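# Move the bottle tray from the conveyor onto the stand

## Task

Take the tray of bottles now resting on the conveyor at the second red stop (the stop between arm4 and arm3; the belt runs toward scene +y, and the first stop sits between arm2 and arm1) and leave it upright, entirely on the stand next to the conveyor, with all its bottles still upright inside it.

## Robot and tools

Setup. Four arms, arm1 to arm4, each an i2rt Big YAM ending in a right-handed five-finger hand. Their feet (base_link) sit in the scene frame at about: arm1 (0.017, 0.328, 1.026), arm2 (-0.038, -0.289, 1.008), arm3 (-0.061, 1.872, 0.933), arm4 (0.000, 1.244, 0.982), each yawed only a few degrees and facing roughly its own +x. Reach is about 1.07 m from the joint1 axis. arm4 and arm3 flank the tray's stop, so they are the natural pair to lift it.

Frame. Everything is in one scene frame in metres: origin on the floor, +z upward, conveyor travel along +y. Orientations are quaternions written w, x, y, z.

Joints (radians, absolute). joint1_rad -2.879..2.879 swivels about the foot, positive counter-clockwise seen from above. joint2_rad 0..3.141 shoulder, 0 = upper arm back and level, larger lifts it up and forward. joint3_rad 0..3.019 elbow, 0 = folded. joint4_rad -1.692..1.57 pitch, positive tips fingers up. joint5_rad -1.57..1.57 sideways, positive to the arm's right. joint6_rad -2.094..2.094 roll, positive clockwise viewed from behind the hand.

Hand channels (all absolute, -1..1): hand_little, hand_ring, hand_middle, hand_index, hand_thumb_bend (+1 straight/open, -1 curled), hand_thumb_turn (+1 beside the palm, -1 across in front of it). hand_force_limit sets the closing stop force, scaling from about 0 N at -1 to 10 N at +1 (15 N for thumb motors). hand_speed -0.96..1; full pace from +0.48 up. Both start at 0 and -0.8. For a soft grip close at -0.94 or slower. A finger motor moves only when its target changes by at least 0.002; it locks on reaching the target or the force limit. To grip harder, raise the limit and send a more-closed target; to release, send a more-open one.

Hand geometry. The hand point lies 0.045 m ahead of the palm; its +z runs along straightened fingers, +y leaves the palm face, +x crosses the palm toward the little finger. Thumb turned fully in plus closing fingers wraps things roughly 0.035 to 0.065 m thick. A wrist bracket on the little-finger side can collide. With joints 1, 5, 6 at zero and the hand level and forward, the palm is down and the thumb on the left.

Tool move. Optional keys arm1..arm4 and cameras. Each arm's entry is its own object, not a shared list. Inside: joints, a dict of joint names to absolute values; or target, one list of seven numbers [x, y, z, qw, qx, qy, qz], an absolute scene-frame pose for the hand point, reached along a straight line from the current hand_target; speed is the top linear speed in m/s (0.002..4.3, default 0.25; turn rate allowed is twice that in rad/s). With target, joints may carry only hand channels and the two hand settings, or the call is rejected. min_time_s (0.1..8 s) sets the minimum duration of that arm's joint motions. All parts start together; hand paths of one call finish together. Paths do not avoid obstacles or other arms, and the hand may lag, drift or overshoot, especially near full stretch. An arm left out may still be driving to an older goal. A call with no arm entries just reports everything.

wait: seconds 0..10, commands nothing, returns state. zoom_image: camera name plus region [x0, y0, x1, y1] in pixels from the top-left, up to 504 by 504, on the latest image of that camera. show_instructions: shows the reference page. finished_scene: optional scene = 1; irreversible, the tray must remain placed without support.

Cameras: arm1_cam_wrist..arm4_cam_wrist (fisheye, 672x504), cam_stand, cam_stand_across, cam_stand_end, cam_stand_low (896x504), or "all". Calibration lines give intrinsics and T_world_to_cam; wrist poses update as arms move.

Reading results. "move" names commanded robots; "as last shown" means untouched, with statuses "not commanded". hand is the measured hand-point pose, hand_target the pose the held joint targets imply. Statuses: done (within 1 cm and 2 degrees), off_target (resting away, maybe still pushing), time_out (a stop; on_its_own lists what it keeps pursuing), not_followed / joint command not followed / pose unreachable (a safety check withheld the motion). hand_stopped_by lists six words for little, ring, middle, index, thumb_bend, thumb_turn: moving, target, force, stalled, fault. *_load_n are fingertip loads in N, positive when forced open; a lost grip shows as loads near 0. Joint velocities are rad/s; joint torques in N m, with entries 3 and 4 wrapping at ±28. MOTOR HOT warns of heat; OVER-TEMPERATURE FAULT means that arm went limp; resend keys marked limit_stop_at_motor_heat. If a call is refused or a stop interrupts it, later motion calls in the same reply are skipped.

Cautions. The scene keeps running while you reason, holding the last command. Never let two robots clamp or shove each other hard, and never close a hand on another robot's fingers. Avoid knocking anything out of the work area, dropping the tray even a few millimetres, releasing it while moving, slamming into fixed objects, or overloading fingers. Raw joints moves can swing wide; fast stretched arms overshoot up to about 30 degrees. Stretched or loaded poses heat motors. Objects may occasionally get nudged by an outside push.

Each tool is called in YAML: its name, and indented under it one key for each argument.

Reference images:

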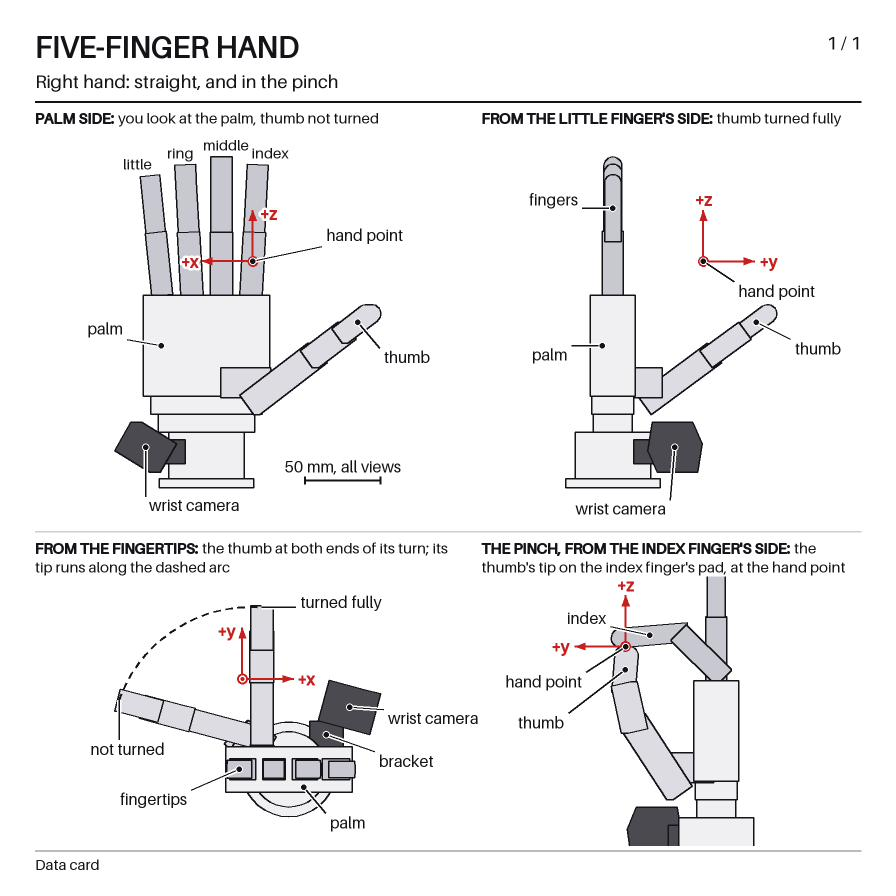

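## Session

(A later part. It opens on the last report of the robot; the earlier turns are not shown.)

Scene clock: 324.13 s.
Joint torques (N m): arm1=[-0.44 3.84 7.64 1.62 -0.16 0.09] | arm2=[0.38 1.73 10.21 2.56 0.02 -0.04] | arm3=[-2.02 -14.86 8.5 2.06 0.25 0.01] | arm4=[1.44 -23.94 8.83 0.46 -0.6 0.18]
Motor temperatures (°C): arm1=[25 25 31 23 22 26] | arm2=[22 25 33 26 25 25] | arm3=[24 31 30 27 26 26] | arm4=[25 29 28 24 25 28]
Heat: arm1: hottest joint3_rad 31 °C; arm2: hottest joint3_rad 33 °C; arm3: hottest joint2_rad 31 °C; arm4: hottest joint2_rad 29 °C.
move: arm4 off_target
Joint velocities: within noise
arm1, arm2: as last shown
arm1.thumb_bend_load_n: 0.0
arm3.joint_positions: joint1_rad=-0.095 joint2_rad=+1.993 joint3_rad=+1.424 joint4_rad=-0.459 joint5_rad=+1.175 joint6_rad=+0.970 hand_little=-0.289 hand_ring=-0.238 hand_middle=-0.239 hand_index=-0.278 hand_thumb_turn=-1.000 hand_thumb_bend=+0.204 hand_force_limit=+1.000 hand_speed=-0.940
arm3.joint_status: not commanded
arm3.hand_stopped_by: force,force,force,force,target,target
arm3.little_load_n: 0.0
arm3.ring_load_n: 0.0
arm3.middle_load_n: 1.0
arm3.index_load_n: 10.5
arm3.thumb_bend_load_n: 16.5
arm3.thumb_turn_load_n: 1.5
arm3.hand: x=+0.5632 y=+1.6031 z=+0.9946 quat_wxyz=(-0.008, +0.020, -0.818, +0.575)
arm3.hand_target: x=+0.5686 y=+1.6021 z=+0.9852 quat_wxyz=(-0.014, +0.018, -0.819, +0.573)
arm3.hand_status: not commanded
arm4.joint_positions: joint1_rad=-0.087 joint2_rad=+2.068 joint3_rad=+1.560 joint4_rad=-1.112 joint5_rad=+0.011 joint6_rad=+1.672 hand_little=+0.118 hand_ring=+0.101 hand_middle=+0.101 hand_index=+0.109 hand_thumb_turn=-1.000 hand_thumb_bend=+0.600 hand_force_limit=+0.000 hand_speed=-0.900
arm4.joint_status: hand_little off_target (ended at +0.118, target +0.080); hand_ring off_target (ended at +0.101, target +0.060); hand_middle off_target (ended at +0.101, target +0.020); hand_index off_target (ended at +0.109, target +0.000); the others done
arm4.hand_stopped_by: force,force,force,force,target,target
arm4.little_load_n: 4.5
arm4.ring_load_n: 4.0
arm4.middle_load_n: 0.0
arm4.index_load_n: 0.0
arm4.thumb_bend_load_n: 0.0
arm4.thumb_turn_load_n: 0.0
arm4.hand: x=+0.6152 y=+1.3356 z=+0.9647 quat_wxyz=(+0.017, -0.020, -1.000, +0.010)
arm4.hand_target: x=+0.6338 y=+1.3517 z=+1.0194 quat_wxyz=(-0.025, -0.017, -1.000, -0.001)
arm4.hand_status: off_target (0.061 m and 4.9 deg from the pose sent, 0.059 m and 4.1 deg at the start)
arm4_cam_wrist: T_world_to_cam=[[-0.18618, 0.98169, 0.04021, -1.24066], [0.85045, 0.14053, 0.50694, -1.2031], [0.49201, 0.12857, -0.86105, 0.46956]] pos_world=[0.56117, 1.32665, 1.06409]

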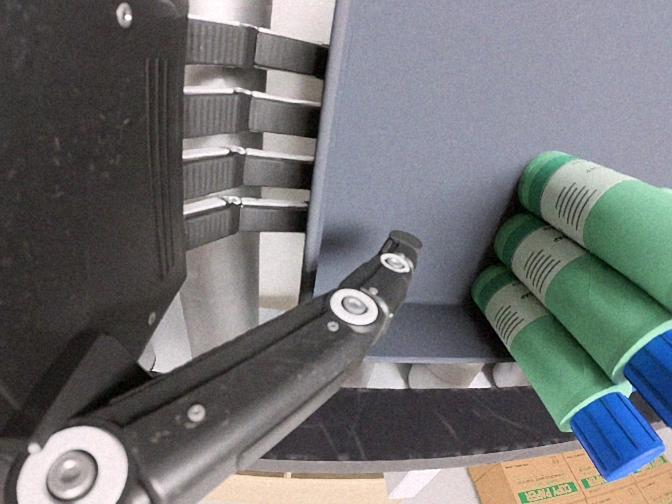

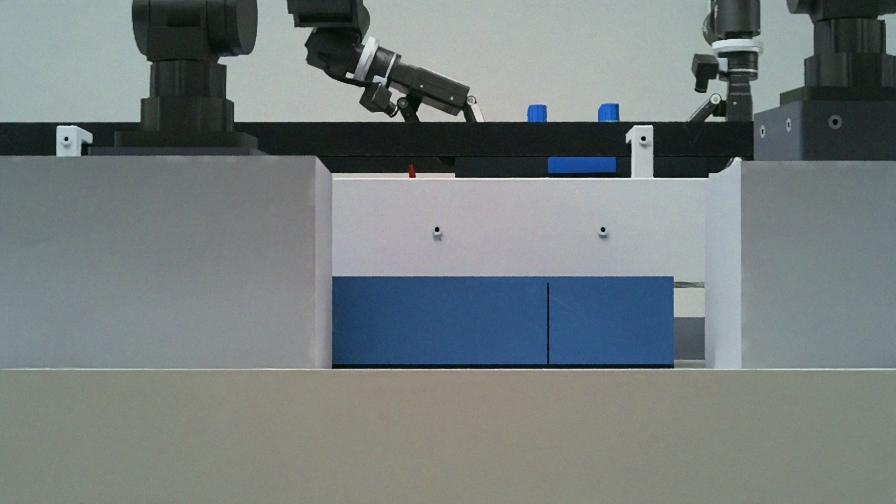

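move:
  arm4: {"target": [0.6450, 1.3600, 1.0250, -0.055, -0.0175, -0.9983, 0.0], "speed": 0.04, "joints": {"hand_index": 0.02, "hand_middle": 0.03}}
  cameras: ["arm4_cam_wrist"]

zoom_image:
  camera: "arm4_cam_wrist"
  region: [170, 0, 420, 320]

Scene clock: 327.37 s.
Joint torques (N m): arm1=[0.44 3.49 7.49 1.74 -0.18 0.12] | arm2=[0.44 1.61 10.24 2.55 0.01 -0.04] | arm3=[-1.96 -14.97 8.47 1.85 0.32 0.02] | arm4=[2.32 -24.94 7.32 1.84 -0.6 0.21]
Motor temperatures (°C): arm1=[25 25 31 23 22 26] | arm2=[22 25 33 26 25 25] | arm3=[24 30 30 27 26 26] | arm4=[25 29 28 24 25 28]
Heat: arm1: hottest joint3_rad 31 °C; arm2: hottest joint3_rad 33 °C; arm3: hottest joint2_rad 30 °C; arm4: hottest joint2_rad 29 °C.
move: arm4 off_target
Joint velocities: within noise
arm1, arm2, arm3: as last shown
arm1.middle_load_n: 0.0
arm3.joint_positions: joint1_rad=-0.095 joint2_rad=+1.994 joint3_rad=+1.424 joint4_rad=-0.454 joint5_rad=+1.174 joint6_rad=+0.970 hand_little=-0.289 hand_ring=-0.238 hand_middle=-0.239 hand_index=-0.278 hand_thumb_turn=-1.000 hand_thumb_bend=+0.204 hand_force_limit=+1.000 hand_speed=-0.940
arm3.middle_load_n: 2.0
arm3.index_load_n: 8.5
arm3.thumb_bend_load_n: 16.0
arm3.hand: x=+0.5641 y=+1.6031 z=+0.9939 quat_wxyz=(-0.010, +0.020, -0.818, +0.575)
arm3.hand_target: x=+0.5686 y=+1.6021 z=+0.9850 quat_wxyz=(-0.014, +0.018, -0.819, +0.573)
arm4.joint_positions: joint1_rad=-0.085 joint2_rad=+2.063 joint3_rad=+1.560 joint4_rad=-1.081 joint5_rad=+0.017 joint6_rad=+1.683 hand_little=+0.118 hand_ring=+0.101 hand_middle=+0.065 hand_index=+0.028 hand_thumb_turn=-1.000 hand_thumb_bend=+0.600 hand_force_limit=+0.000 hand_speed=-0.900
arm4.joint_status: hand_middle off_target (ended at +0.065, target +0.030); the others done
arm4.hand_stopped_by: force,force,force,force,target,target
arm4.little_load_n: 0.0
arm4.ring_load_n: 0.0
arm4.middle_load_n: 2.0
arm4.index_load_n: 7.5
arm4.thumb_bend_load_n: 0.0
arm4.thumb_turn_load_n: 0.0
arm4.hand: x=+0.6248 y=+1.3356 z=+0.9683 quat_wxyz=(-0.001, -0.025, -1.000, +0.012)
arm4.hand_target: x=+0.6426 y=+1.3596 z=+1.0244 quat_wxyz=(-0.055, -0.017, -0.998, -0.001)
arm4.hand_status: off_target (0.065 m and 6.4 deg from the pose sent, 0.072 m and 8.3 deg at the start)
arm4_cam_wrist: T_world_to_cam=[[-0.17841, 0.98351, 0.02959, -1.23601], [0.83288, 0.13494, 0.53675, -1.22344], [0.52391, 0.12041, -0.84322, 0.44176]] pos_world=[0.56702, 1.32752, 1.06576]

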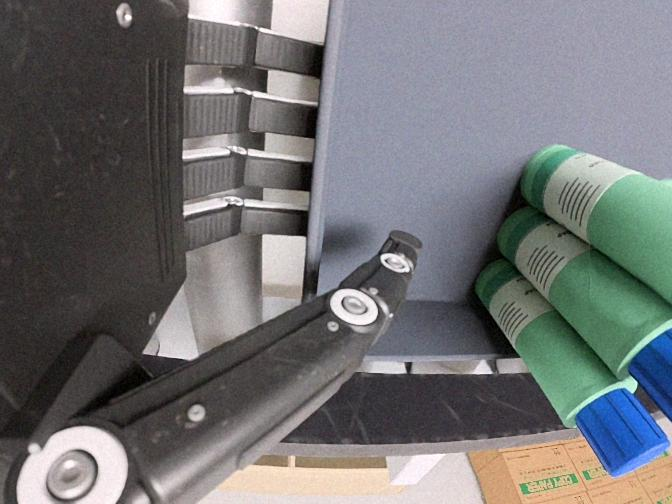

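Scaled by 1.575 from the camera's image (finer frame: 960x720).

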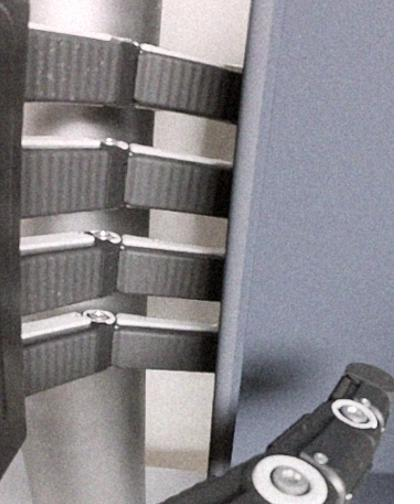

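move:
  arm4: {"target": [0.6400, 1.3700, 1.0320, -0.040, -0.0175, -0.9990, 0.0], "speed": 0.04, "joints": {"hand_force_limit": 0.0, "hand_little": 0.0, "hand_ring": 0.0}}
  cameras: ["arm4_cam_wrist"]

zoom_image:
  camera: "arm4_cam_wrist"
  region: [170, 0, 420, 320]

Scene clock: 329.93 s.
Joint torques (N m): arm1=[0.56 3.6 7.53 1.62 -0.17 0.09] | arm2=[0.32 1.55 10.22 2.55 0.01 -0.03] | arm3=[-2.02 -14.97 8.5 1.87 0.34 0.01] | arm4=[3.25 -24.41 8.83 0.69 -0.98 0.27]
Motor temperatures (°C): arm1=[25 25 31 23 22 26] | arm2=[22 25 33 26 25 25] | arm3=[24 30 30 27 26 26] | arm4=[25 30 28 24 25 28]
Heat: arm1: hottest joint3_rad 31 °C; arm2: hottest joint3_rad 33 °C; arm3: hottest joint2_rad 30 °C; arm4: hottest joint2_rad 30 °C.
move: arm4 off_target
Joint velocities: within noise
arm1.joint_positions: joint1_rad=+0.098 joint2_rad=+0.547 joint3_rad=+1.374 joint4_rad=-1.301 joint5_rad=-0.090 joint6_rad=-1.151 hand_little=+1.000 hand_ring=+1.000 hand_middle=+1.000 hand_index=+1.000 hand_thumb_turn=+1.000 hand_thumb_bend=+1.000 hand_force_limit=+0.000 hand_speed=-0.800
arm1.joint_status: not commanded
arm1.hand_stopped_by: target,target,target,target,target,target
arm1.little_load_n: 0.0
arm1.ring_load_n: 0.0
arm1.middle_load_n: 0.0
arm1.index_load_n: 0.0
arm1.thumb_bend_load_n: 0.0
arm1.thumb_turn_load_n: 0.0
arm1.hand: x=+0.2290 y=+0.3345 z=+1.5209 quat_wxyz=(-0.189, +0.849, -0.087, +0.486)
arm1.hand_target: x=+0.2278 y=+0.3343 z=+1.5297 quat_wxyz=(-0.191, +0.843, -0.086, +0.495)
arm1.hand_status: not commanded
arm2.joint_positions: joint1_rad=-0.023 joint2_rad=+0.637 joint3_rad=+1.321 joint4_rad=-1.164 joint5_rad=-0.169 joint6_rad=-1.285 hand_little=+1.000 hand_ring=+1.000 hand_middle=+1.000 hand_index=+1.000 hand_thumb_turn=+1.000 hand_thumb_bend=+1.000 hand_force_limit=+0.000 hand_speed=-0.800
arm2.joint_status: not commanded
arm2.hand_stopped_by: target,target,target,target,target,target
arm2.little_load_n: 0.0
arm2.ring_load_n: 0.0
arm2.middle_load_n: 0.0
arm2.index_load_n: 0.0
arm2.thumb_bend_load_n: 0.0
arm2.thumb_turn_load_n: 0.0
arm2.hand: x=+0.2284 y=-0.3437 z=+1.4937 quat_wxyz=(-0.109, +0.840, -0.138, +0.514)
arm2.hand_target: x=+0.2275 y=-0.3436 z=+1.5044 quat_wxyz=(-0.110, +0.834, -0.136, +0.524)
arm2.hand_status: not commanded
arm3: as last shown
arm3.joint_positions: joint1_rad=-0.095 joint2_rad=+1.994 joint3_rad=+1.424 joint4_rad=-0.454 joint5_rad=+1.173 joint6_rad=+0.970 hand_little=-0.289 hand_ring=-0.238 hand_middle=-0.239 hand_index=-0.278 hand_thumb_turn=-1.000 hand_thumb_bend=+0.204 hand_force_limit=+1.000 hand_speed=-0.940
arm3.middle_load_n: 1.5
arm3.index_load_n: 9.5
arm3.thumb_bend_load_n: 16.5
arm3.hand: x=+0.5641 y=+1.6032 z=+0.9939 quat_wxyz=(-0.010, +0.020, -0.818, +0.575)
arm4.joint_positions: joint1_rad=-0.082 joint2_rad=+2.061 joint3_rad=+1.560 joint4_rad=-1.105 joint5_rad=+0.024 joint6_rad=+1.692 hand_little=+0.055 hand_ring=+0.048 hand_middle=+0.065 hand_index=+0.027 hand_thumb_turn=-1.000 hand_thumb_bend=+0.600 hand_force_limit=+0.000 hand_speed=-0.900
arm4.joint_status: hand_little off_target (ended at +0.055, target +0.000); hand_ring off_target (ended at +0.048, target +0.000); the others done
arm4.hand_stopped_by: force,force,force,force,target,target
arm4.little_load_n: 6.0
arm4.ring_load_n: 3.5
arm4.middle_load_n: 0.0
arm4.index_load_n: 0.0
arm4.thumb_bend_load_n: -0.5
arm4.thumb_turn_load_n: 0.0
arm4.hand: x=+0.6190 y=+1.3354 z=+0.9683 quat_wxyz=(+0.009, -0.028, -0.999, +0.016)
arm4.hand_target: x=+0.6367 y=+1.3693 z=+1.0311 quat_wxyz=(-0.040, -0.017, -0.999, -0.002)
arm4.hand_status: off_target (0.075 m and 6.1 deg from the pose sent, 0.074 m and 4.7 deg at the start)
arm4_cam_wrist: T_world_to_cam=[[-0.17216, 0.98475, 0.02513, -1.23817], [0.84477, 0.13447, 0.51796, -1.20718], [0.50668, 0.1104, -0.85504, 0.48026]] pos_world=[0.56329, 1.3286, 1.06702]

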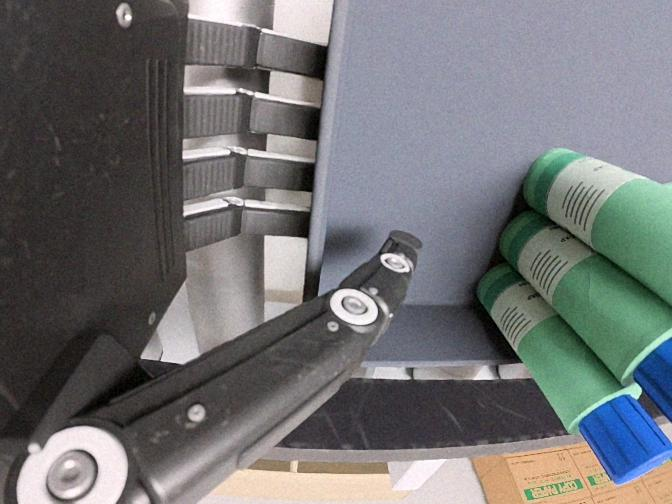

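Scaled by 1.575 from the camera's image (finer frame: 960x720).

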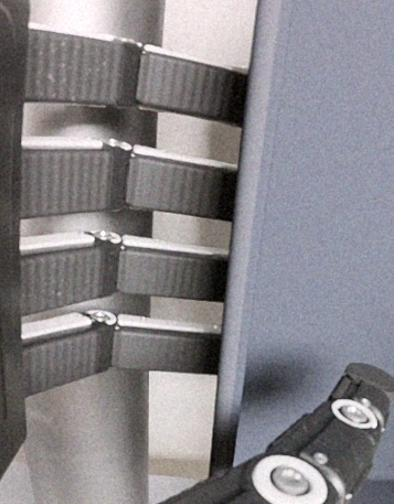

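move:
  cameras: ["arm4_cam_wrist","cam_stand","cam_stand_end"]

zoom_image:
  camera: "arm4_cam_wrist"
  region: [170, 0, 420, 320]

Scene clock: 333.67 s.
Joint torques (N m): arm1=[0.21 3.37 7.68 1.55 -0.13 0.04] | arm2=[0.15 1.44 10.24 2.61 0.01 -0.05] | arm3=[-1.96 -14.97 8.5 1.84 0.34 0.01] | arm4=[3.19 -24.76 8.85 0.69 -0.98 0.26]
Motor temperatures (°C): arm1=[25 25 31 23 22 26] | arm2=[22 25 33 26 25 25] | arm3=[24 30 30 27 26 26] | arm4=[25 30 28 24 25 28]
Heat: arm1: hottest joint3_rad 31 °C; arm2: hottest joint3_rad 33 °C; arm3: hottest joint2_rad 30 °C; arm4: hottest joint2_rad 30 °C.
Joint velocities: within noise
arm1.joint_positions: joint1_rad=+0.098 joint2_rad=+0.547 joint3_rad=+1.374 joint4_rad=-1.301 joint5_rad=-0.090 joint6_rad=-1.151 hand_little=+1.000 hand_ring=+1.000 hand_middle=+1.000 hand_index=+1.000 hand_thumb_turn=+1.000 hand_thumb_bend=+1.000 hand_force_limit=+0.000 hand_speed=-0.800
arm1.joint_status: not commanded
arm1.hand_stopped_by: target,target,target,target,target,target
arm1.little_load_n: 0.0
arm1.ring_load_n: 0.0
arm1.middle_load_n: 0.0
arm1.index_load_n: 0.0
arm1.thumb_bend_load_n: 0.0
arm1.thumb_turn_load_n: 0.0
arm1.hand: x=+0.2290 y=+0.3345 z=+1.5209 quat_wxyz=(-0.189, +0.849, -0.087, +0.486) (m; scene frame)
arm1.hand_target: x=+0.2278 y=+0.3343 z=+1.5297 quat_wxyz=(-0.191, +0.843, -0.086, +0.495) (m; scene frame)
arm1.hand_status: not commanded
arm2.joint_positions: joint1_rad=-0.023 joint2_rad=+0.637 joint3_rad=+1.321 joint4_rad=-1.164 joint5_rad=-0.169 joint6_rad=-1.285 hand_little=+1.000 hand_ring=+1.000 hand_middle=+1.000 hand_index=+1.000 hand_thumb_turn=+1.000 hand_thumb_bend=+1.000 hand_force_limit=+0.000 hand_speed=-0.800
arm2.joint_status: not commanded
arm2.hand_stopped_by: target,target,target,target,target,target
arm2.little_load_n: 0.0
arm2.ring_load_n: 0.0
arm2.middle_load_n: 0.0
arm2.index_load_n: 0.0
arm2.thumb_bend_load_n: 0.0
arm2.thumb_turn_load_n: 0.0
arm2.hand: x=+0.2284 y=-0.3437 z=+1.4937 quat_wxyz=(-0.109, +0.840, -0.138, +0.514) (m; scene frame)
arm2.hand_target: x=+0.2275 y=-0.3436 z=+1.5044 quat_wxyz=(-0.110, +0.834, -0.136, +0.524) (m; scene frame)
arm2.hand_status: not commanded
arm3.joint_positions: joint1_rad=-0.095 joint2_rad=+1.994 joint3_rad=+1.424 joint4_rad=-0.454 joint5_rad=+1.173 joint6_rad=+0.970 hand_little=-0.289 hand_ring=-0.238 hand_middle=-0.239 hand_index=-0.278 hand_thumb_turn=-1.000 hand_thumb_bend=+0.204 hand_force_limit=+1.000 hand_speed=-0.940
arm3.joint_status: not commanded
arm3.hand_stopped_by: force,force,force,force,target,target
arm3.little_load_n: 0.0
arm3.ring_load_n: 0.0
arm3.middle_load_n: 1.5
arm3.index_load_n: 9.5
arm3.thumb_bend_load_n: 16.5
arm3.thumb_turn_load_n: 1.5
arm3.hand: x=+0.5641 y=+1.6032 z=+0.9939 quat_wxyz=(-0.010, +0.020, -0.818, +0.575) (m; scene frame)
arm3.hand_target: x=+0.5686 y=+1.6021 z=+0.9850 quat_wxyz=(-0.014, +0.018, -0.819, +0.573) (m; scene frame)
arm3.hand_status: not commanded
arm4.joint_positions: joint1_rad=-0.082 joint2_rad=+2.061 joint3_rad=+1.560 joint4_rad=-1.105 joint5_rad=+0.024 joint6_rad=+1.693 hand_little=+0.055 hand_ring=+0.048 hand_middle=+0.065 hand_index=+0.027 hand_thumb_turn=-1.000 hand_thumb_bend=+0.600 hand_force_limit=+0.000 hand_speed=-0.900
arm4.joint_status: hand_little off_target (ended at +0.055, target +0.000); hand_ring off_target (ended at +0.048, target +0.000); the others done
arm4.hand_stopped_by: force,force,force,force,target,target
arm4.little_load_n: 6.0
arm4.ring_load_n: 3.5
arm4.middle_load_n: 0.0
arm4.index_load_n: 0.0
arm4.thumb_bend_load_n: 0.0
arm4.thumb_turn_load_n: 0.0
arm4.hand: x=+0.6190 y=+1.3354 z=+0.9683 quat_wxyz=(+0.009, -0.028, -0.999, +0.016) (m; scene frame)
arm4.hand_target: x=+0.6367 y=+1.3693 z=+1.0310 quat_wxyz=(-0.040, -0.017, -0.999, -0.002) (m; scene frame)
arm4.hand_status: off_target (0.075 m and 6.1 deg from the pose sent, 0.074 m and 4.7 deg at the start)
pictures: arm4_cam_wrist, cam_stand, cam_stand_end
camera_calibration:
arm4_cam_wrist: T_world_to_cam=[[-0.1718, 0.98481, 0.02512, -1.23846], [0.84484, 0.13417, 0.51793, -1.20678], [0.50669, 0.1102, -0.85506, 0.48053]] pos_world=[0.56329, 1.3286, 1.06702]

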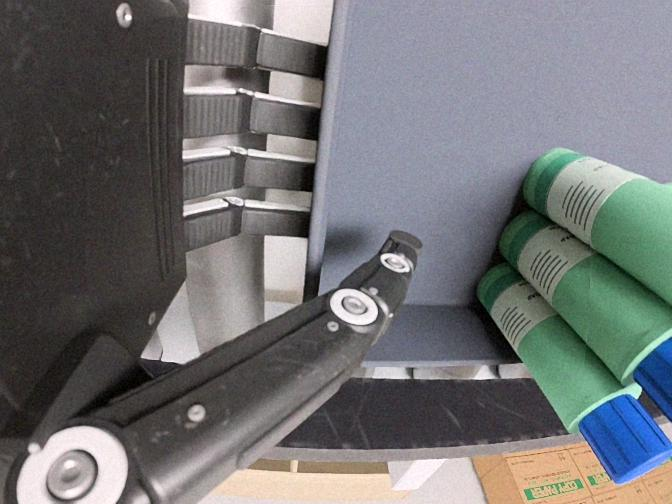

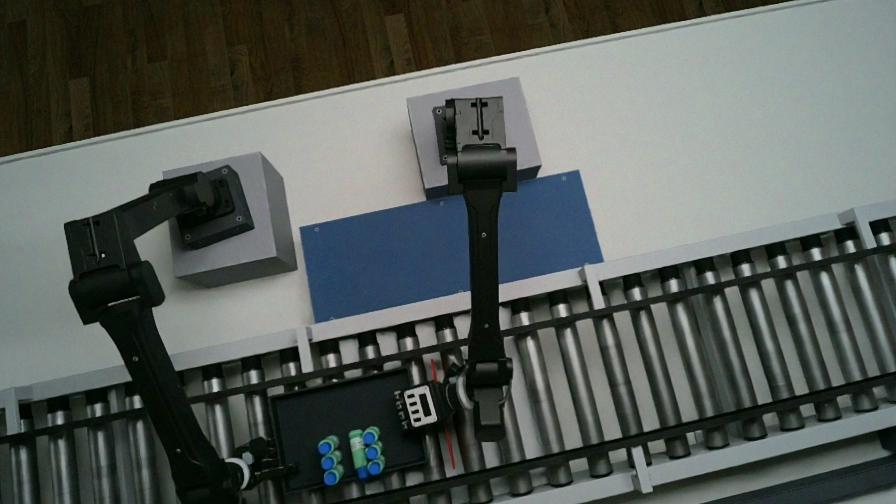

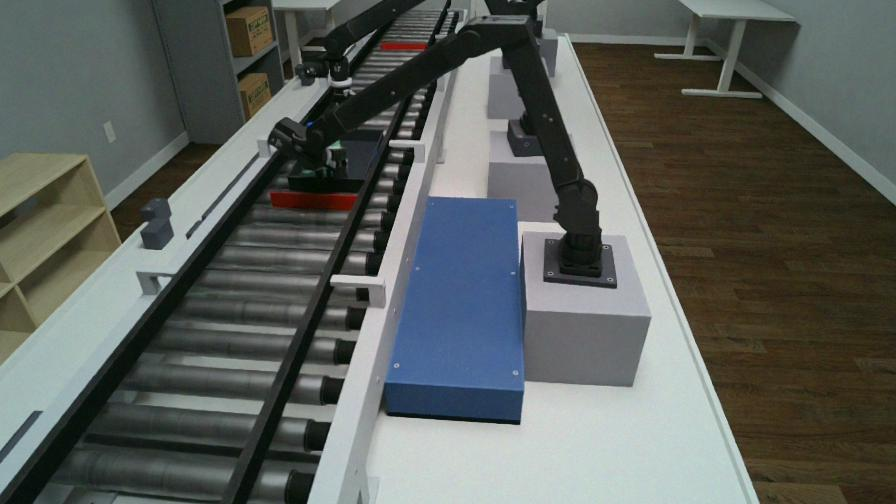

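Scaled by 1.575 from the camera's image (finer frame: 960x720).

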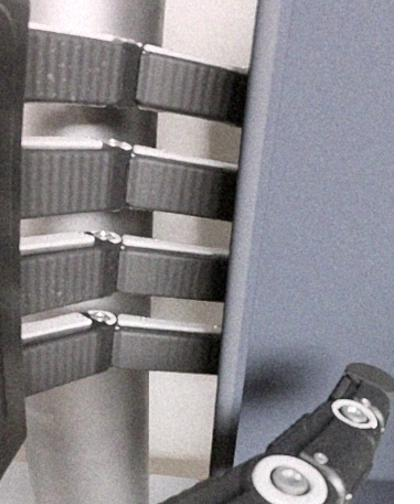

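move:
  arm4: {"target":[0.6367,1.3700,1.0600,-0.040,-0.010,-0.999,-0.002],"speed":0.05}
  cameras: ["arm4_cam_wrist","cam_stand_across"]

zoom_image:
  camera: "cam_stand_across"
  region: [360, 60, 740, 200]

zoom_image:
  camera: "arm4_cam_wrist"
  region: [170, 0, 420, 320]

Scene clock: 337.10 s.
Joint torques (N m): arm1=[-0.26 4.25 7.71 1.63 -0.16 0.09] | arm2=[0.62 1.49 10.28 2.59 -0.01 -0.03] | arm3=[-2.02 -15.09 8.47 1.81 0.43 0.01] | arm4=[2.84 -24.06 10.63 0.57 -1.11 0.11]
Motor temperatures (°C): arm1=[25 25 31 23 22 26] | arm2=[22 25 33 26 25 25] | arm3=[24 30 30 27 26 26] | arm4=[25 30 28 24 25 28]
Heat: arm1: hottest joint3_rad 31 °C; arm2: hottest joint3_rad 33 °C; arm3: hottest joint2_rad 30 °C; arm4: hottest joint2_rad 30 °C.
move: arm4 off_target
Joint velocities: within noise
arm1, arm2, arm3: as last shown
arm3.joint_positions: joint1_rad=-0.095 joint2_rad=+1.994 joint3_rad=+1.424 joint4_rad=-0.454 joint5_rad=+1.171 joint6_rad=+0.970 hand_little=-0.289 hand_ring=-0.238 hand_middle=-0.239 hand_index=-0.278 hand_thumb_turn=-1.000 hand_thumb_bend=+0.204 hand_force_limit=+1.000 hand_speed=-0.940
arm3.middle_load_n: 2.0
arm3.index_load_n: 12.0
arm3.thumb_bend_load_n: 17.0
arm3.thumb_turn_load_n: 2.5
arm3.hand: x=+0.5645 y=+1.6034 z=+0.9936 quat_wxyz=(-0.011, +0.020, -0.819, +0.574)
arm4.joint_positions: joint1_rad=-0.079 joint2_rad=+2.020 joint3_rad=+1.560 joint4_rad=-1.160 joint5_rad=+0.023 joint6_rad=+1.693 hand_little=+0.055 hand_ring=+0.048 hand_middle=+0.065 hand_index=+0.027 hand_thumb_turn=-1.000 hand_thumb_bend=+0.600 hand_force_limit=+0.000 hand_speed=-0.900
arm4.joint_status: not commanded
arm4.hand_stopped_by: force,force,force,force,target,target
arm4.little_load_n: 4.5
arm4.ring_load_n: 4.0
arm4.middle_load_n: 0.5
arm4.index_load_n: 0.0
arm4.thumb_bend_load_n: 0.0
arm4.thumb_turn_load_n: 0.0
arm4.hand: x=+0.6091 y=+1.3372 z=+0.9911 quat_wxyz=(+0.017, -0.026, -0.999, +0.017)
arm4.hand_target: x=+0.6320 y=+1.3691 z=+1.0594 quat_wxyz=(-0.040, -0.009, -0.999, -0.003)
arm4.hand_status: off_target (0.081 m and 7.1 deg from the pose sent, 0.100 m and 6.4 deg at the start)
arm4_cam_wrist: T_world_to_cam=[[-0.17463, 0.98425, 0.02735, -1.24219], [0.85181, 0.13708, 0.5056, -1.20639], [0.49389, 0.11159, -0.86234, 0.51798]] pos_world=[0.55487, 1.33021, 1.0906]

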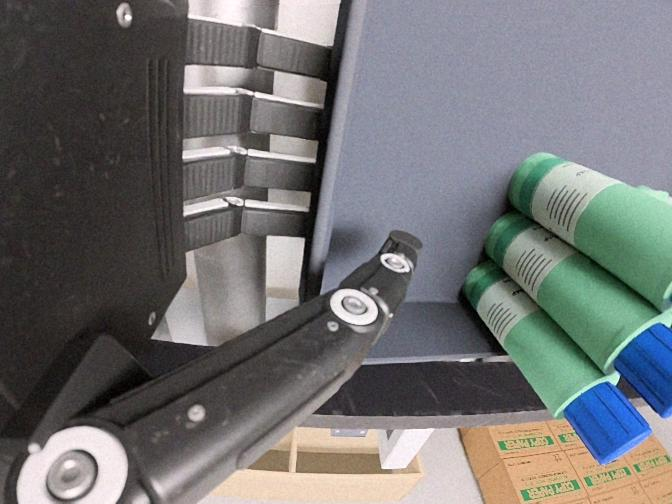

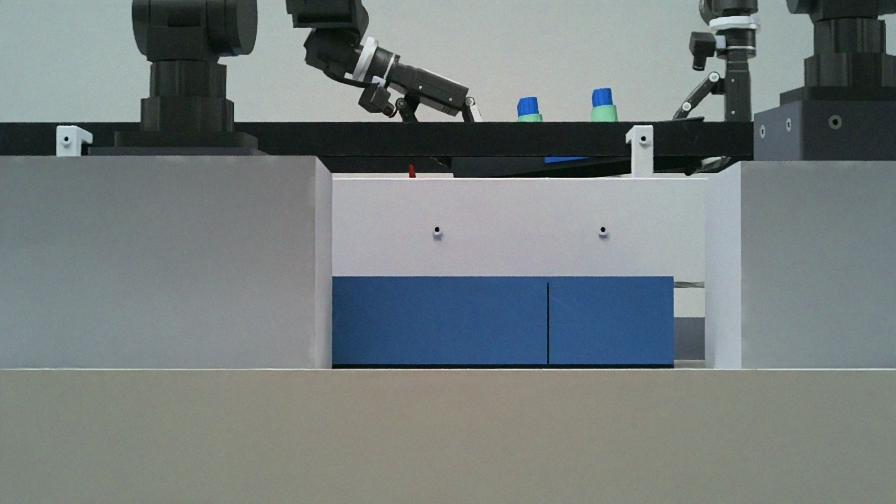

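Scaled by 1.326 from the camera's image (finer frame: 1280x720).

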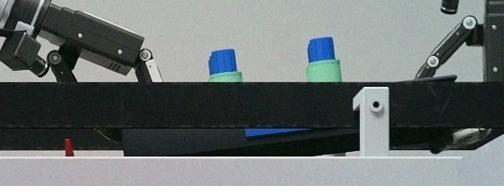

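Scaled by 1.575 from the camera's image (finer frame: 960x720).

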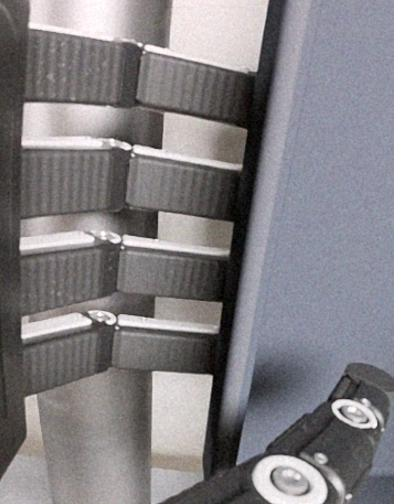

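move:
  arm4: {"target":[0.6400,1.3760,1.0600,-0.058,-0.010,-0.998,-0.002],"speed":0.05,"joints":{"hand_force_limit":0.5,"hand_index":-0.04,"hand_middle":-0.02,"hand_ring":0.0,"hand_little":0.0,"hand_speed":-0.9}}
  cameras: ["arm4_cam_wrist","cam_stand_across"]

zoom_image:
  camera: "cam_stand_across"
  region: [360, 60, 740, 200]

zoom_image:
  camera: "arm4_cam_wrist"
  region: [170, 0, 420, 320]

Scene clock: 342.33 s.
Joint torques (N m): arm1=[-0.38 4.42 7.49 1.74 -0.15 0.05] | arm2=[0.38 1.38 10.18 2.59 0.02 -0.03] | arm3=[-2.14 -14.97 8.5 1.8 0.44 0.01] | arm4=[3.55 -24.29 9.1 1.7 -0.99 0.19]
Motor temperatures (°C): arm1=[25 25 31 23 22 26] | arm2=[22 25 34 26 25 25] | arm3=[24 30 30 27 26 26] | arm4=[25 31 29 24 25 28]
Heat: arm1: hottest joint3_rad 31 °C; arm2: hottest joint3_rad 34 °C; arm3: hottest joint2_rad 30 °C; arm4: hottest joint2_rad 31 °C.
move: arm4 off_target
Joint velocities: within noise
arm1, arm2, arm3: as last shown
arm3.joint_positions: joint1_rad=-0.094 joint2_rad=+1.994 joint3_rad=+1.424 joint4_rad=-0.453 joint5_rad=+1.171 joint6_rad=+0.970 hand_little=-0.289 hand_ring=-0.238 hand_middle=-0.239 hand_index=-0.278 hand_thumb_turn=-1.000 hand_thumb_bend=+0.204 hand_force_limit=+1.000 hand_speed=-0.940
arm3.index_load_n: 10.5
arm3.thumb_bend_load_n: 17.5
arm3.thumb_turn_load_n: 2.0
arm3.hand: x=+0.5647 y=+1.6036 z=+0.9937 quat_wxyz=(-0.011, +0.020, -0.819, +0.574)
arm3.hand_target: x=+0.5685 y=+1.6020 z=+0.9851 quat_wxyz=(-0.014, +0.018, -0.819, +0.573)
arm4.joint_positions: joint1_rad=-0.078 joint2_rad=+2.012 joint3_rad=+1.560 joint4_rad=-1.142 joint5_rad=+0.024 joint6_rad=+1.695 hand_little=+0.054 hand_ring=+0.047 hand_middle=-0.015 hand_index=-0.017 hand_thumb_turn=-1.000 hand_thumb_bend=+0.600 hand_force_limit=+0.500 hand_speed=-0.900
arm4.joint_status: hand_little off_target (ended at +0.054, target +0.000); hand_ring off_target (ended at +0.047, target +0.000); hand_index off_target (ended at -0.017, target -0.040); the others done
arm4.hand_stopped_by: force,force,force,force,target,target
arm4.little_load_n: 0.0
arm4.ring_load_n: 0.0
arm4.middle_load_n: 7.5
arm4.index_load_n: 2.5
arm4.thumb_bend_load_n: 0.0
arm4.thumb_turn_load_n: 0.0
arm4.hand: x=+0.6150 y=+1.3378 z=+0.9962 quat_wxyz=(+0.004, -0.027, -0.999, +0.016)
arm4.hand_target: x=+0.6356 y=+1.3752 z=+1.0598 quat_wxyz=(-0.057, -0.009, -0.998, -0.004)
arm4.hand_status: off_target (0.078 m and 7.6 deg from the pose sent, 0.085 m and 9.0 deg at the start)
arm4_cam_wrist: T_world_to_cam=[[-0.17361, 0.98454, 0.02342, -1.23893], [0.83879, 0.13537, 0.52736, -1.22543], [0.51604, 0.1112, -0.84932, 0.49332]] pos_world=[0.55821, 1.3308, 1.09424]

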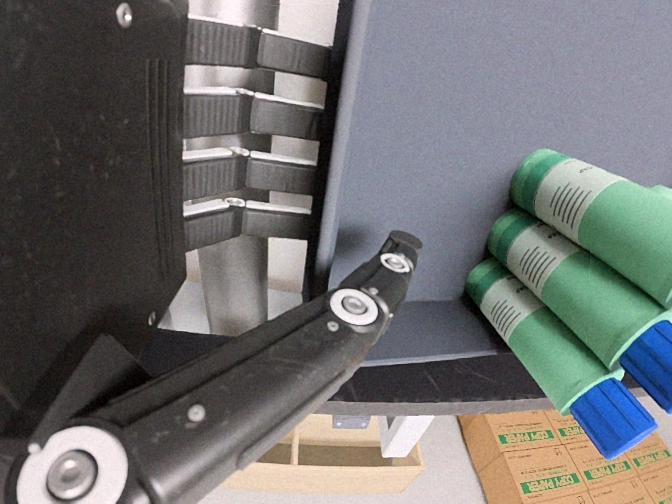

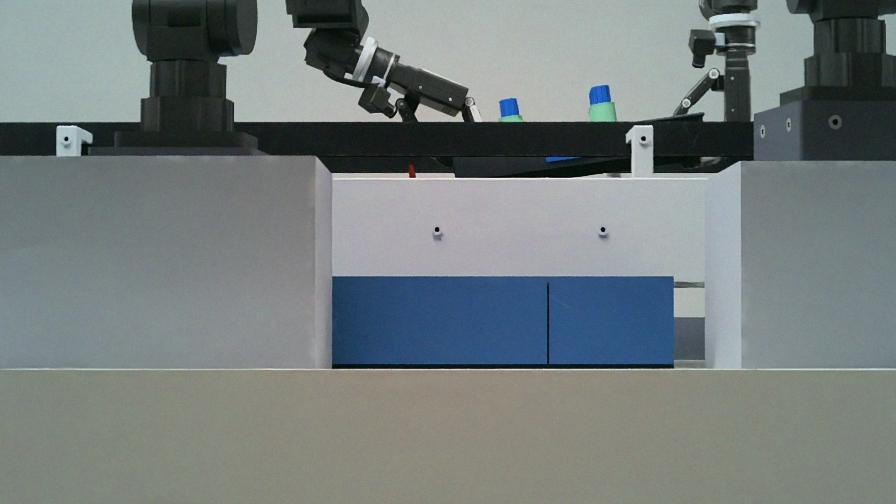

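Scaled by 1.326 from the camera's image (finer frame: 1280x720).

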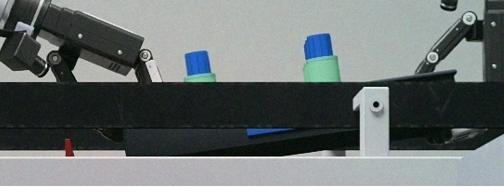

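Scaled by 1.575 from the camera's image (finer frame: 960x720).

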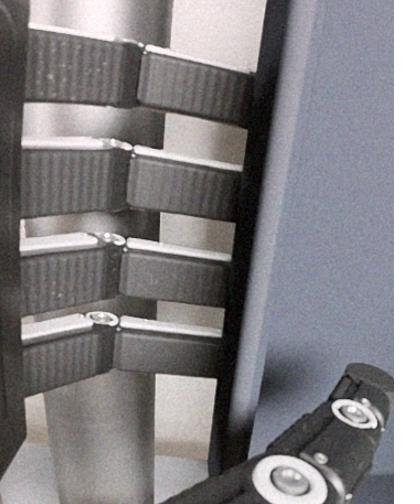

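move:
  cameras: ["cam_stand","arm3_cam_wrist","cam_stand_end"]

zoom_image:
  camera: "cam_stand"
  region: [240, 354, 460, 504]

zoom_image:
  camera: "cam_stand_end"
  region: [260, 60, 440, 220]

Scene clock: 343.07 s.
Joint torques (N m): arm1=[-0.32 3.96 7.68 1.65 -0.21 0.03] | arm2=[0.26 1.55 10.33 2.55 0 -0.04] | arm3=[-2.02 -14.97 8.49 1.78 0.45 0.02] | arm4=[3.55 -24.06 9.09 1.66 -0.99 0.18]
Motor temperatures (°C): arm1=[25 25 31 23 22 26] | arm2=[22 25 34 26 25 25] | arm3=[24 30 30 27 26 26] | arm4=[25 31 29 24 25 28]
Heat: arm1: hottest joint3_rad 31 °C; arm2: hottest joint3_rad 34 °C; arm3: hottest joint2_rad 30 °C; arm4: hottest joint2_rad 31 °C.
Joint velocities: within noise
arm1.joint_positions: joint1_rad=+0.098 joint2_rad=+0.547 joint3_rad=+1.374 joint4_rad=-1.301 joint5_rad=-0.090 joint6_rad=-1.151 hand_little=+1.000 hand_ring=+1.000 hand_middle=+1.000 hand_index=+1.000 hand_thumb_turn=+1.000 hand_thumb_bend=+1.000 hand_force_limit=+0.000 hand_speed=-0.800
arm1.joint_status: not commanded
arm1.hand_stopped_by: target,target,target,target,target,target
arm1.little_load_n: 0.0
arm1.ring_load_n: 0.0
arm1.middle_load_n: 0.0
arm1.index_load_n: 0.0
arm1.thumb_bend_load_n: 0.0
arm1.thumb_turn_load_n: 0.0
arm1.hand: x=+0.2290 y=+0.3345 z=+1.5209 quat_wxyz=(-0.189, +0.849, -0.087, +0.486) (m; scene frame)
arm1.hand_target: x=+0.2278 y=+0.3343 z=+1.5297 quat_wxyz=(-0.191, +0.843, -0.086, +0.495) (m; scene frame)
arm1.hand_status: not commanded
arm2.joint_positions: joint1_rad=-0.023 joint2_rad=+0.637 joint3_rad=+1.321 joint4_rad=-1.164 joint5_rad=-0.169 joint6_rad=-1.285 hand_little=+1.000 hand_ring=+1.000 hand_middle=+1.000 hand_index=+1.000 hand_thumb_turn=+1.000 hand_thumb_bend=+1.000 hand_force_limit=+0.000 hand_speed=-0.800
arm2.joint_status: not commanded
arm2.hand_stopped_by: target,target,target,target,target,target
arm2.little_load_n: 0.0
arm2.ring_load_n: 0.0
arm2.middle_load_n: 0.0
arm2.index_load_n: 0.0
arm2.thumb_bend_load_n: 0.0
arm2.thumb_turn_load_n: 0.0
arm2.hand: x=+0.2284 y=-0.3437 z=+1.4937 quat_wxyz=(-0.109, +0.840, -0.138, +0.514) (m; scene frame)
arm2.hand_target: x=+0.2275 y=-0.3436 z=+1.5044 quat_wxyz=(-0.110, +0.834, -0.136, +0.524) (m; scene frame)
arm2.hand_status: not commanded
arm3.joint_positions: joint1_rad=-0.094 joint2_rad=+1.994 joint3_rad=+1.424 joint4_rad=-0.453 joint5_rad=+1.171 joint6_rad=+0.970 hand_little=-0.289 hand_ring=-0.238 hand_middle=-0.239 hand_index=-0.278 hand_thumb_turn=-1.000 hand_thumb_bend=+0.204 hand_force_limit=+1.000 hand_speed=-0.940
arm3.joint_status: not commanded
arm3.hand_stopped_by: force,force,force,force,target,target
arm3.little_load_n: 0.0
arm3.ring_load_n: 0.0
arm3.middle_load_n: 2.0
arm3.index_load_n: 10.5
arm3.thumb_bend_load_n: 17.5
arm3.thumb_turn_load_n: 2.0
arm3.hand: x=+0.5647 y=+1.6036 z=+0.9937 quat_wxyz=(-0.011, +0.020, -0.819, +0.574) (m; scene frame)
arm3.hand_target: x=+0.5685 y=+1.6020 z=+0.9851 quat_wxyz=(-0.014, +0.018, -0.819, +0.573) (m; scene frame)
arm3.hand_status: not commanded
arm4.joint_positions: joint1_rad=-0.078 joint2_rad=+2.010 joint3_rad=+1.560 joint4_rad=-1.142 joint5_rad=+0.024 joint6_rad=+1.696 hand_little=+0.054 hand_ring=+0.047 hand_middle=-0.015 hand_index=-0.017 hand_thumb_turn=-1.000 hand_thumb_bend=+0.600 hand_force_limit=+0.500 hand_speed=-0.900
arm4.joint_status: hand_little off_target (ended at +0.054, target +0.000); hand_ring off_target (ended at +0.047, target +0.000); hand_index off_target (ended at -0.017, target -0.040); the others done
arm4.hand_stopped_by: force,force,force,force,target,target
arm4.little_load_n: 0.0
arm4.ring_load_n: 0.0
arm4.middle_load_n: 7.0
arm4.index_load_n: 2.5
arm4.thumb_bend_load_n: 0.0
arm4.thumb_turn_load_n: 0.0
arm4.hand: x=+0.6153 y=+1.3380 z=+0.9976 quat_wxyz=(+0.002, -0.027, -1.000, +0.016) (m; scene frame)
arm4.hand_target: x=+0.6355 y=+1.3752 z=+1.0600 quat_wxyz=(-0.057, -0.009, -0.998, -0.004) (m; scene frame)
arm4.hand_status: off_target (0.077 m and 7.5 deg from the pose sent, 0.085 m and 9.0 deg at the start)
pictures: arm3_cam_wrist, cam_stand, cam_stand_end
camera_calibration:
arm3_cam_wrist: T_world_to_cam=[[-0.24962, 0.37119, -0.89438, 0.42928], [0.80027, 0.59911, 0.02529, -1.43891], [0.54522, -0.70943, -0.4466, 1.3908]] pos_world=[0.50039, 1.68939, 1.04146]

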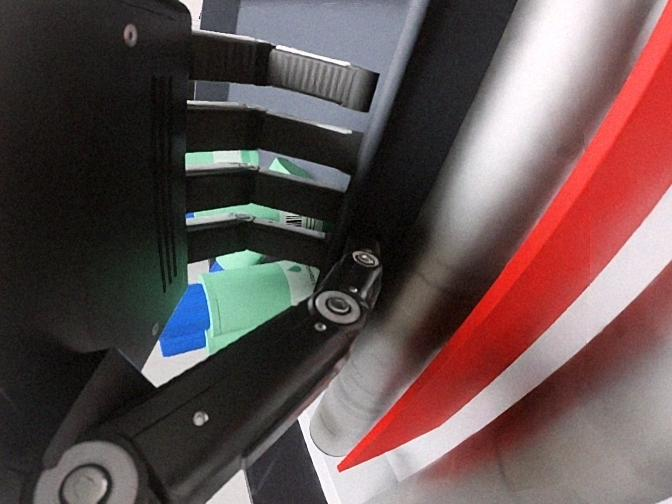

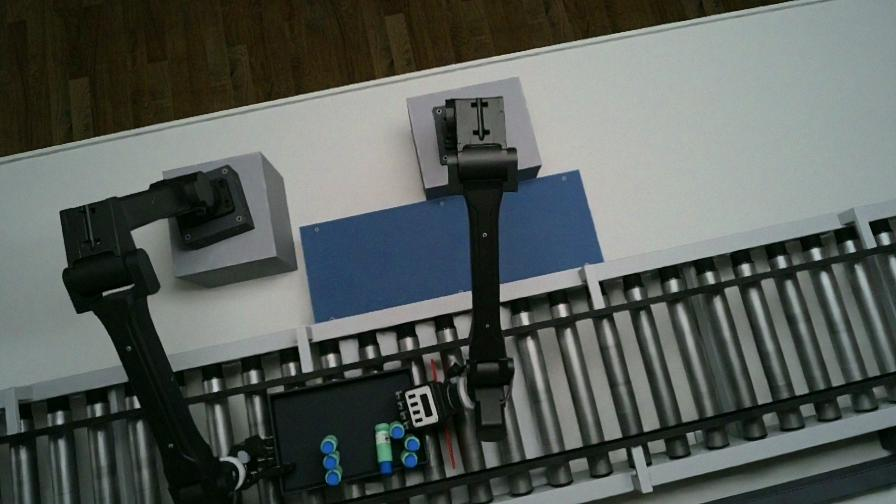

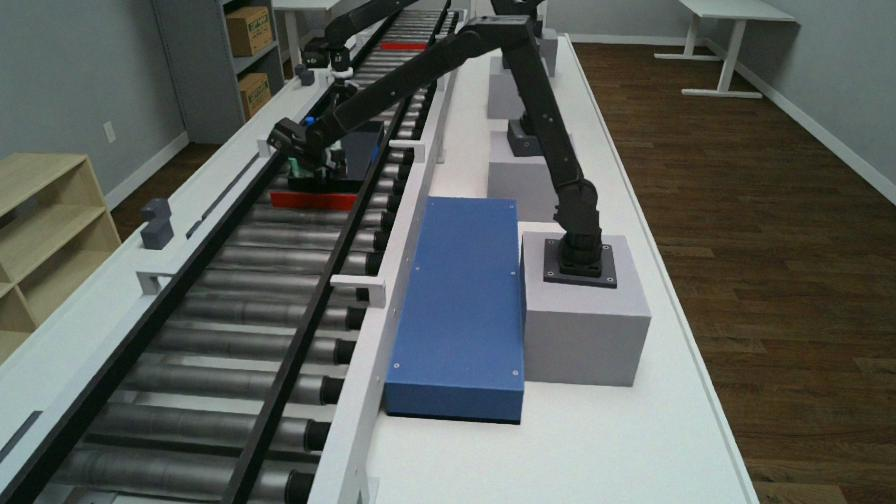

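Scaled by 2.291 from the camera's image (finer frame: 1280x720).

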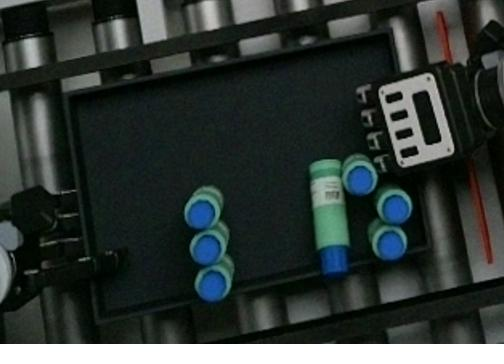

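Scaled by 2.800 from the camera's image (finer frame: 1280x720).

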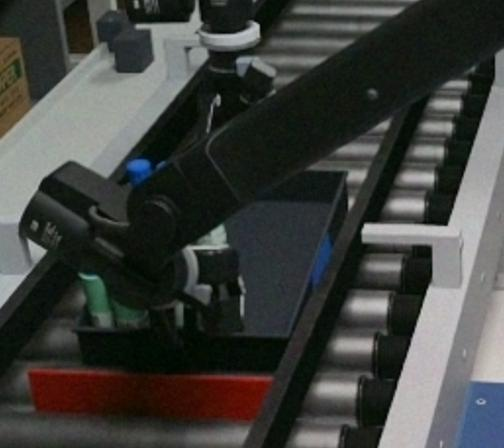

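move:
  arm4: {"joints":{"hand_ring":-0.02,"hand_little":-0.03,"hand_index":-0.035}}

Scene clock: 344.67 s.
Joint torques (N m): arm1=[0.44 3.55 7.66 1.62 -0.18 0.04] | arm2=[0.56 1.44 10.21 2.56 0.03 -0.04] | arm3=[-1.96 -14.97 8.49 1.78 0.46 0.01] | arm4=[3.49 -23.59 9.13 1.61 -1.05 0.16]
Motor temperatures (°C): arm1=[25 25 31 23 22 26] | arm2=[22 25 34 26 25 25] | arm3=[24 30 30 27 26 26] | arm4=[25 31 29 24 25 28]
Heat: arm1: hottest joint3_rad 31 °C; arm2: hottest joint3_rad 34 °C; arm3: hottest joint2_rad 30 °C; arm4: hottest joint2_rad 31 °C.
move: arm4 done
Joint velocities: within noise
arm1, arm2, arm3: as last shown
arm3.joint_positions: joint1_rad=-0.094 joint2_rad=+1.994 joint3_rad=+1.424 joint4_rad=-0.453 joint5_rad=+1.170 joint6_rad=+0.970 hand_little=-0.289 hand_ring=-0.238 hand_middle=-0.238 hand_index=-0.278 hand_thumb_turn=-1.000 hand_thumb_bend=+0.204 hand_force_limit=+1.000 hand_speed=-0.940
arm3.middle_load_n: 2.5
arm3.index_load_n: 10.0
arm3.hand: x=+0.5648 y=+1.6037 z=+0.9936 quat_wxyz=(-0.011, +0.020, -0.819, +0.574)
arm3.hand_target: x=+0.5686 y=+1.6020 z=+0.9852 quat_wxyz=(-0.014, +0.018, -0.819, +0.573)
arm4.joint_positions: joint1_rad=-0.077 joint2_rad=+2.006 joint3_rad=+1.560 joint4_rad=-1.140 joint5_rad=+0.026 joint6_rad=+1.698 hand_little=-0.029 hand_ring=-0.019 hand_middle=-0.016 hand_index=-0.033 hand_thumb_turn=-1.000 hand_thumb_bend=+0.600 hand_force_limit=+0.500 hand_speed=-0.900
arm4.joint_status: all done
arm4.hand_stopped_by: target,target,force,target,target,target
arm4.little_load_n: 6.0
arm4.ring_load_n: 2.5
arm4.middle_load_n: 0.0
arm4.index_load_n: 0.5
arm4.thumb_bend_load_n: 0.0
arm4.thumb_turn_load_n: 0.0
arm4.hand: x=+0.6166 y=+1.3380 z=+1.0004 quat_wxyz=(-0.001, -0.028, -0.999, +0.016)
arm4.hand_target: x=+0.6355 y=+1.3753 z=+1.0600 quat_wxyz=(-0.057, -0.009, -0.998, -0.004)
arm4.hand_status: not commanded
pictures: none


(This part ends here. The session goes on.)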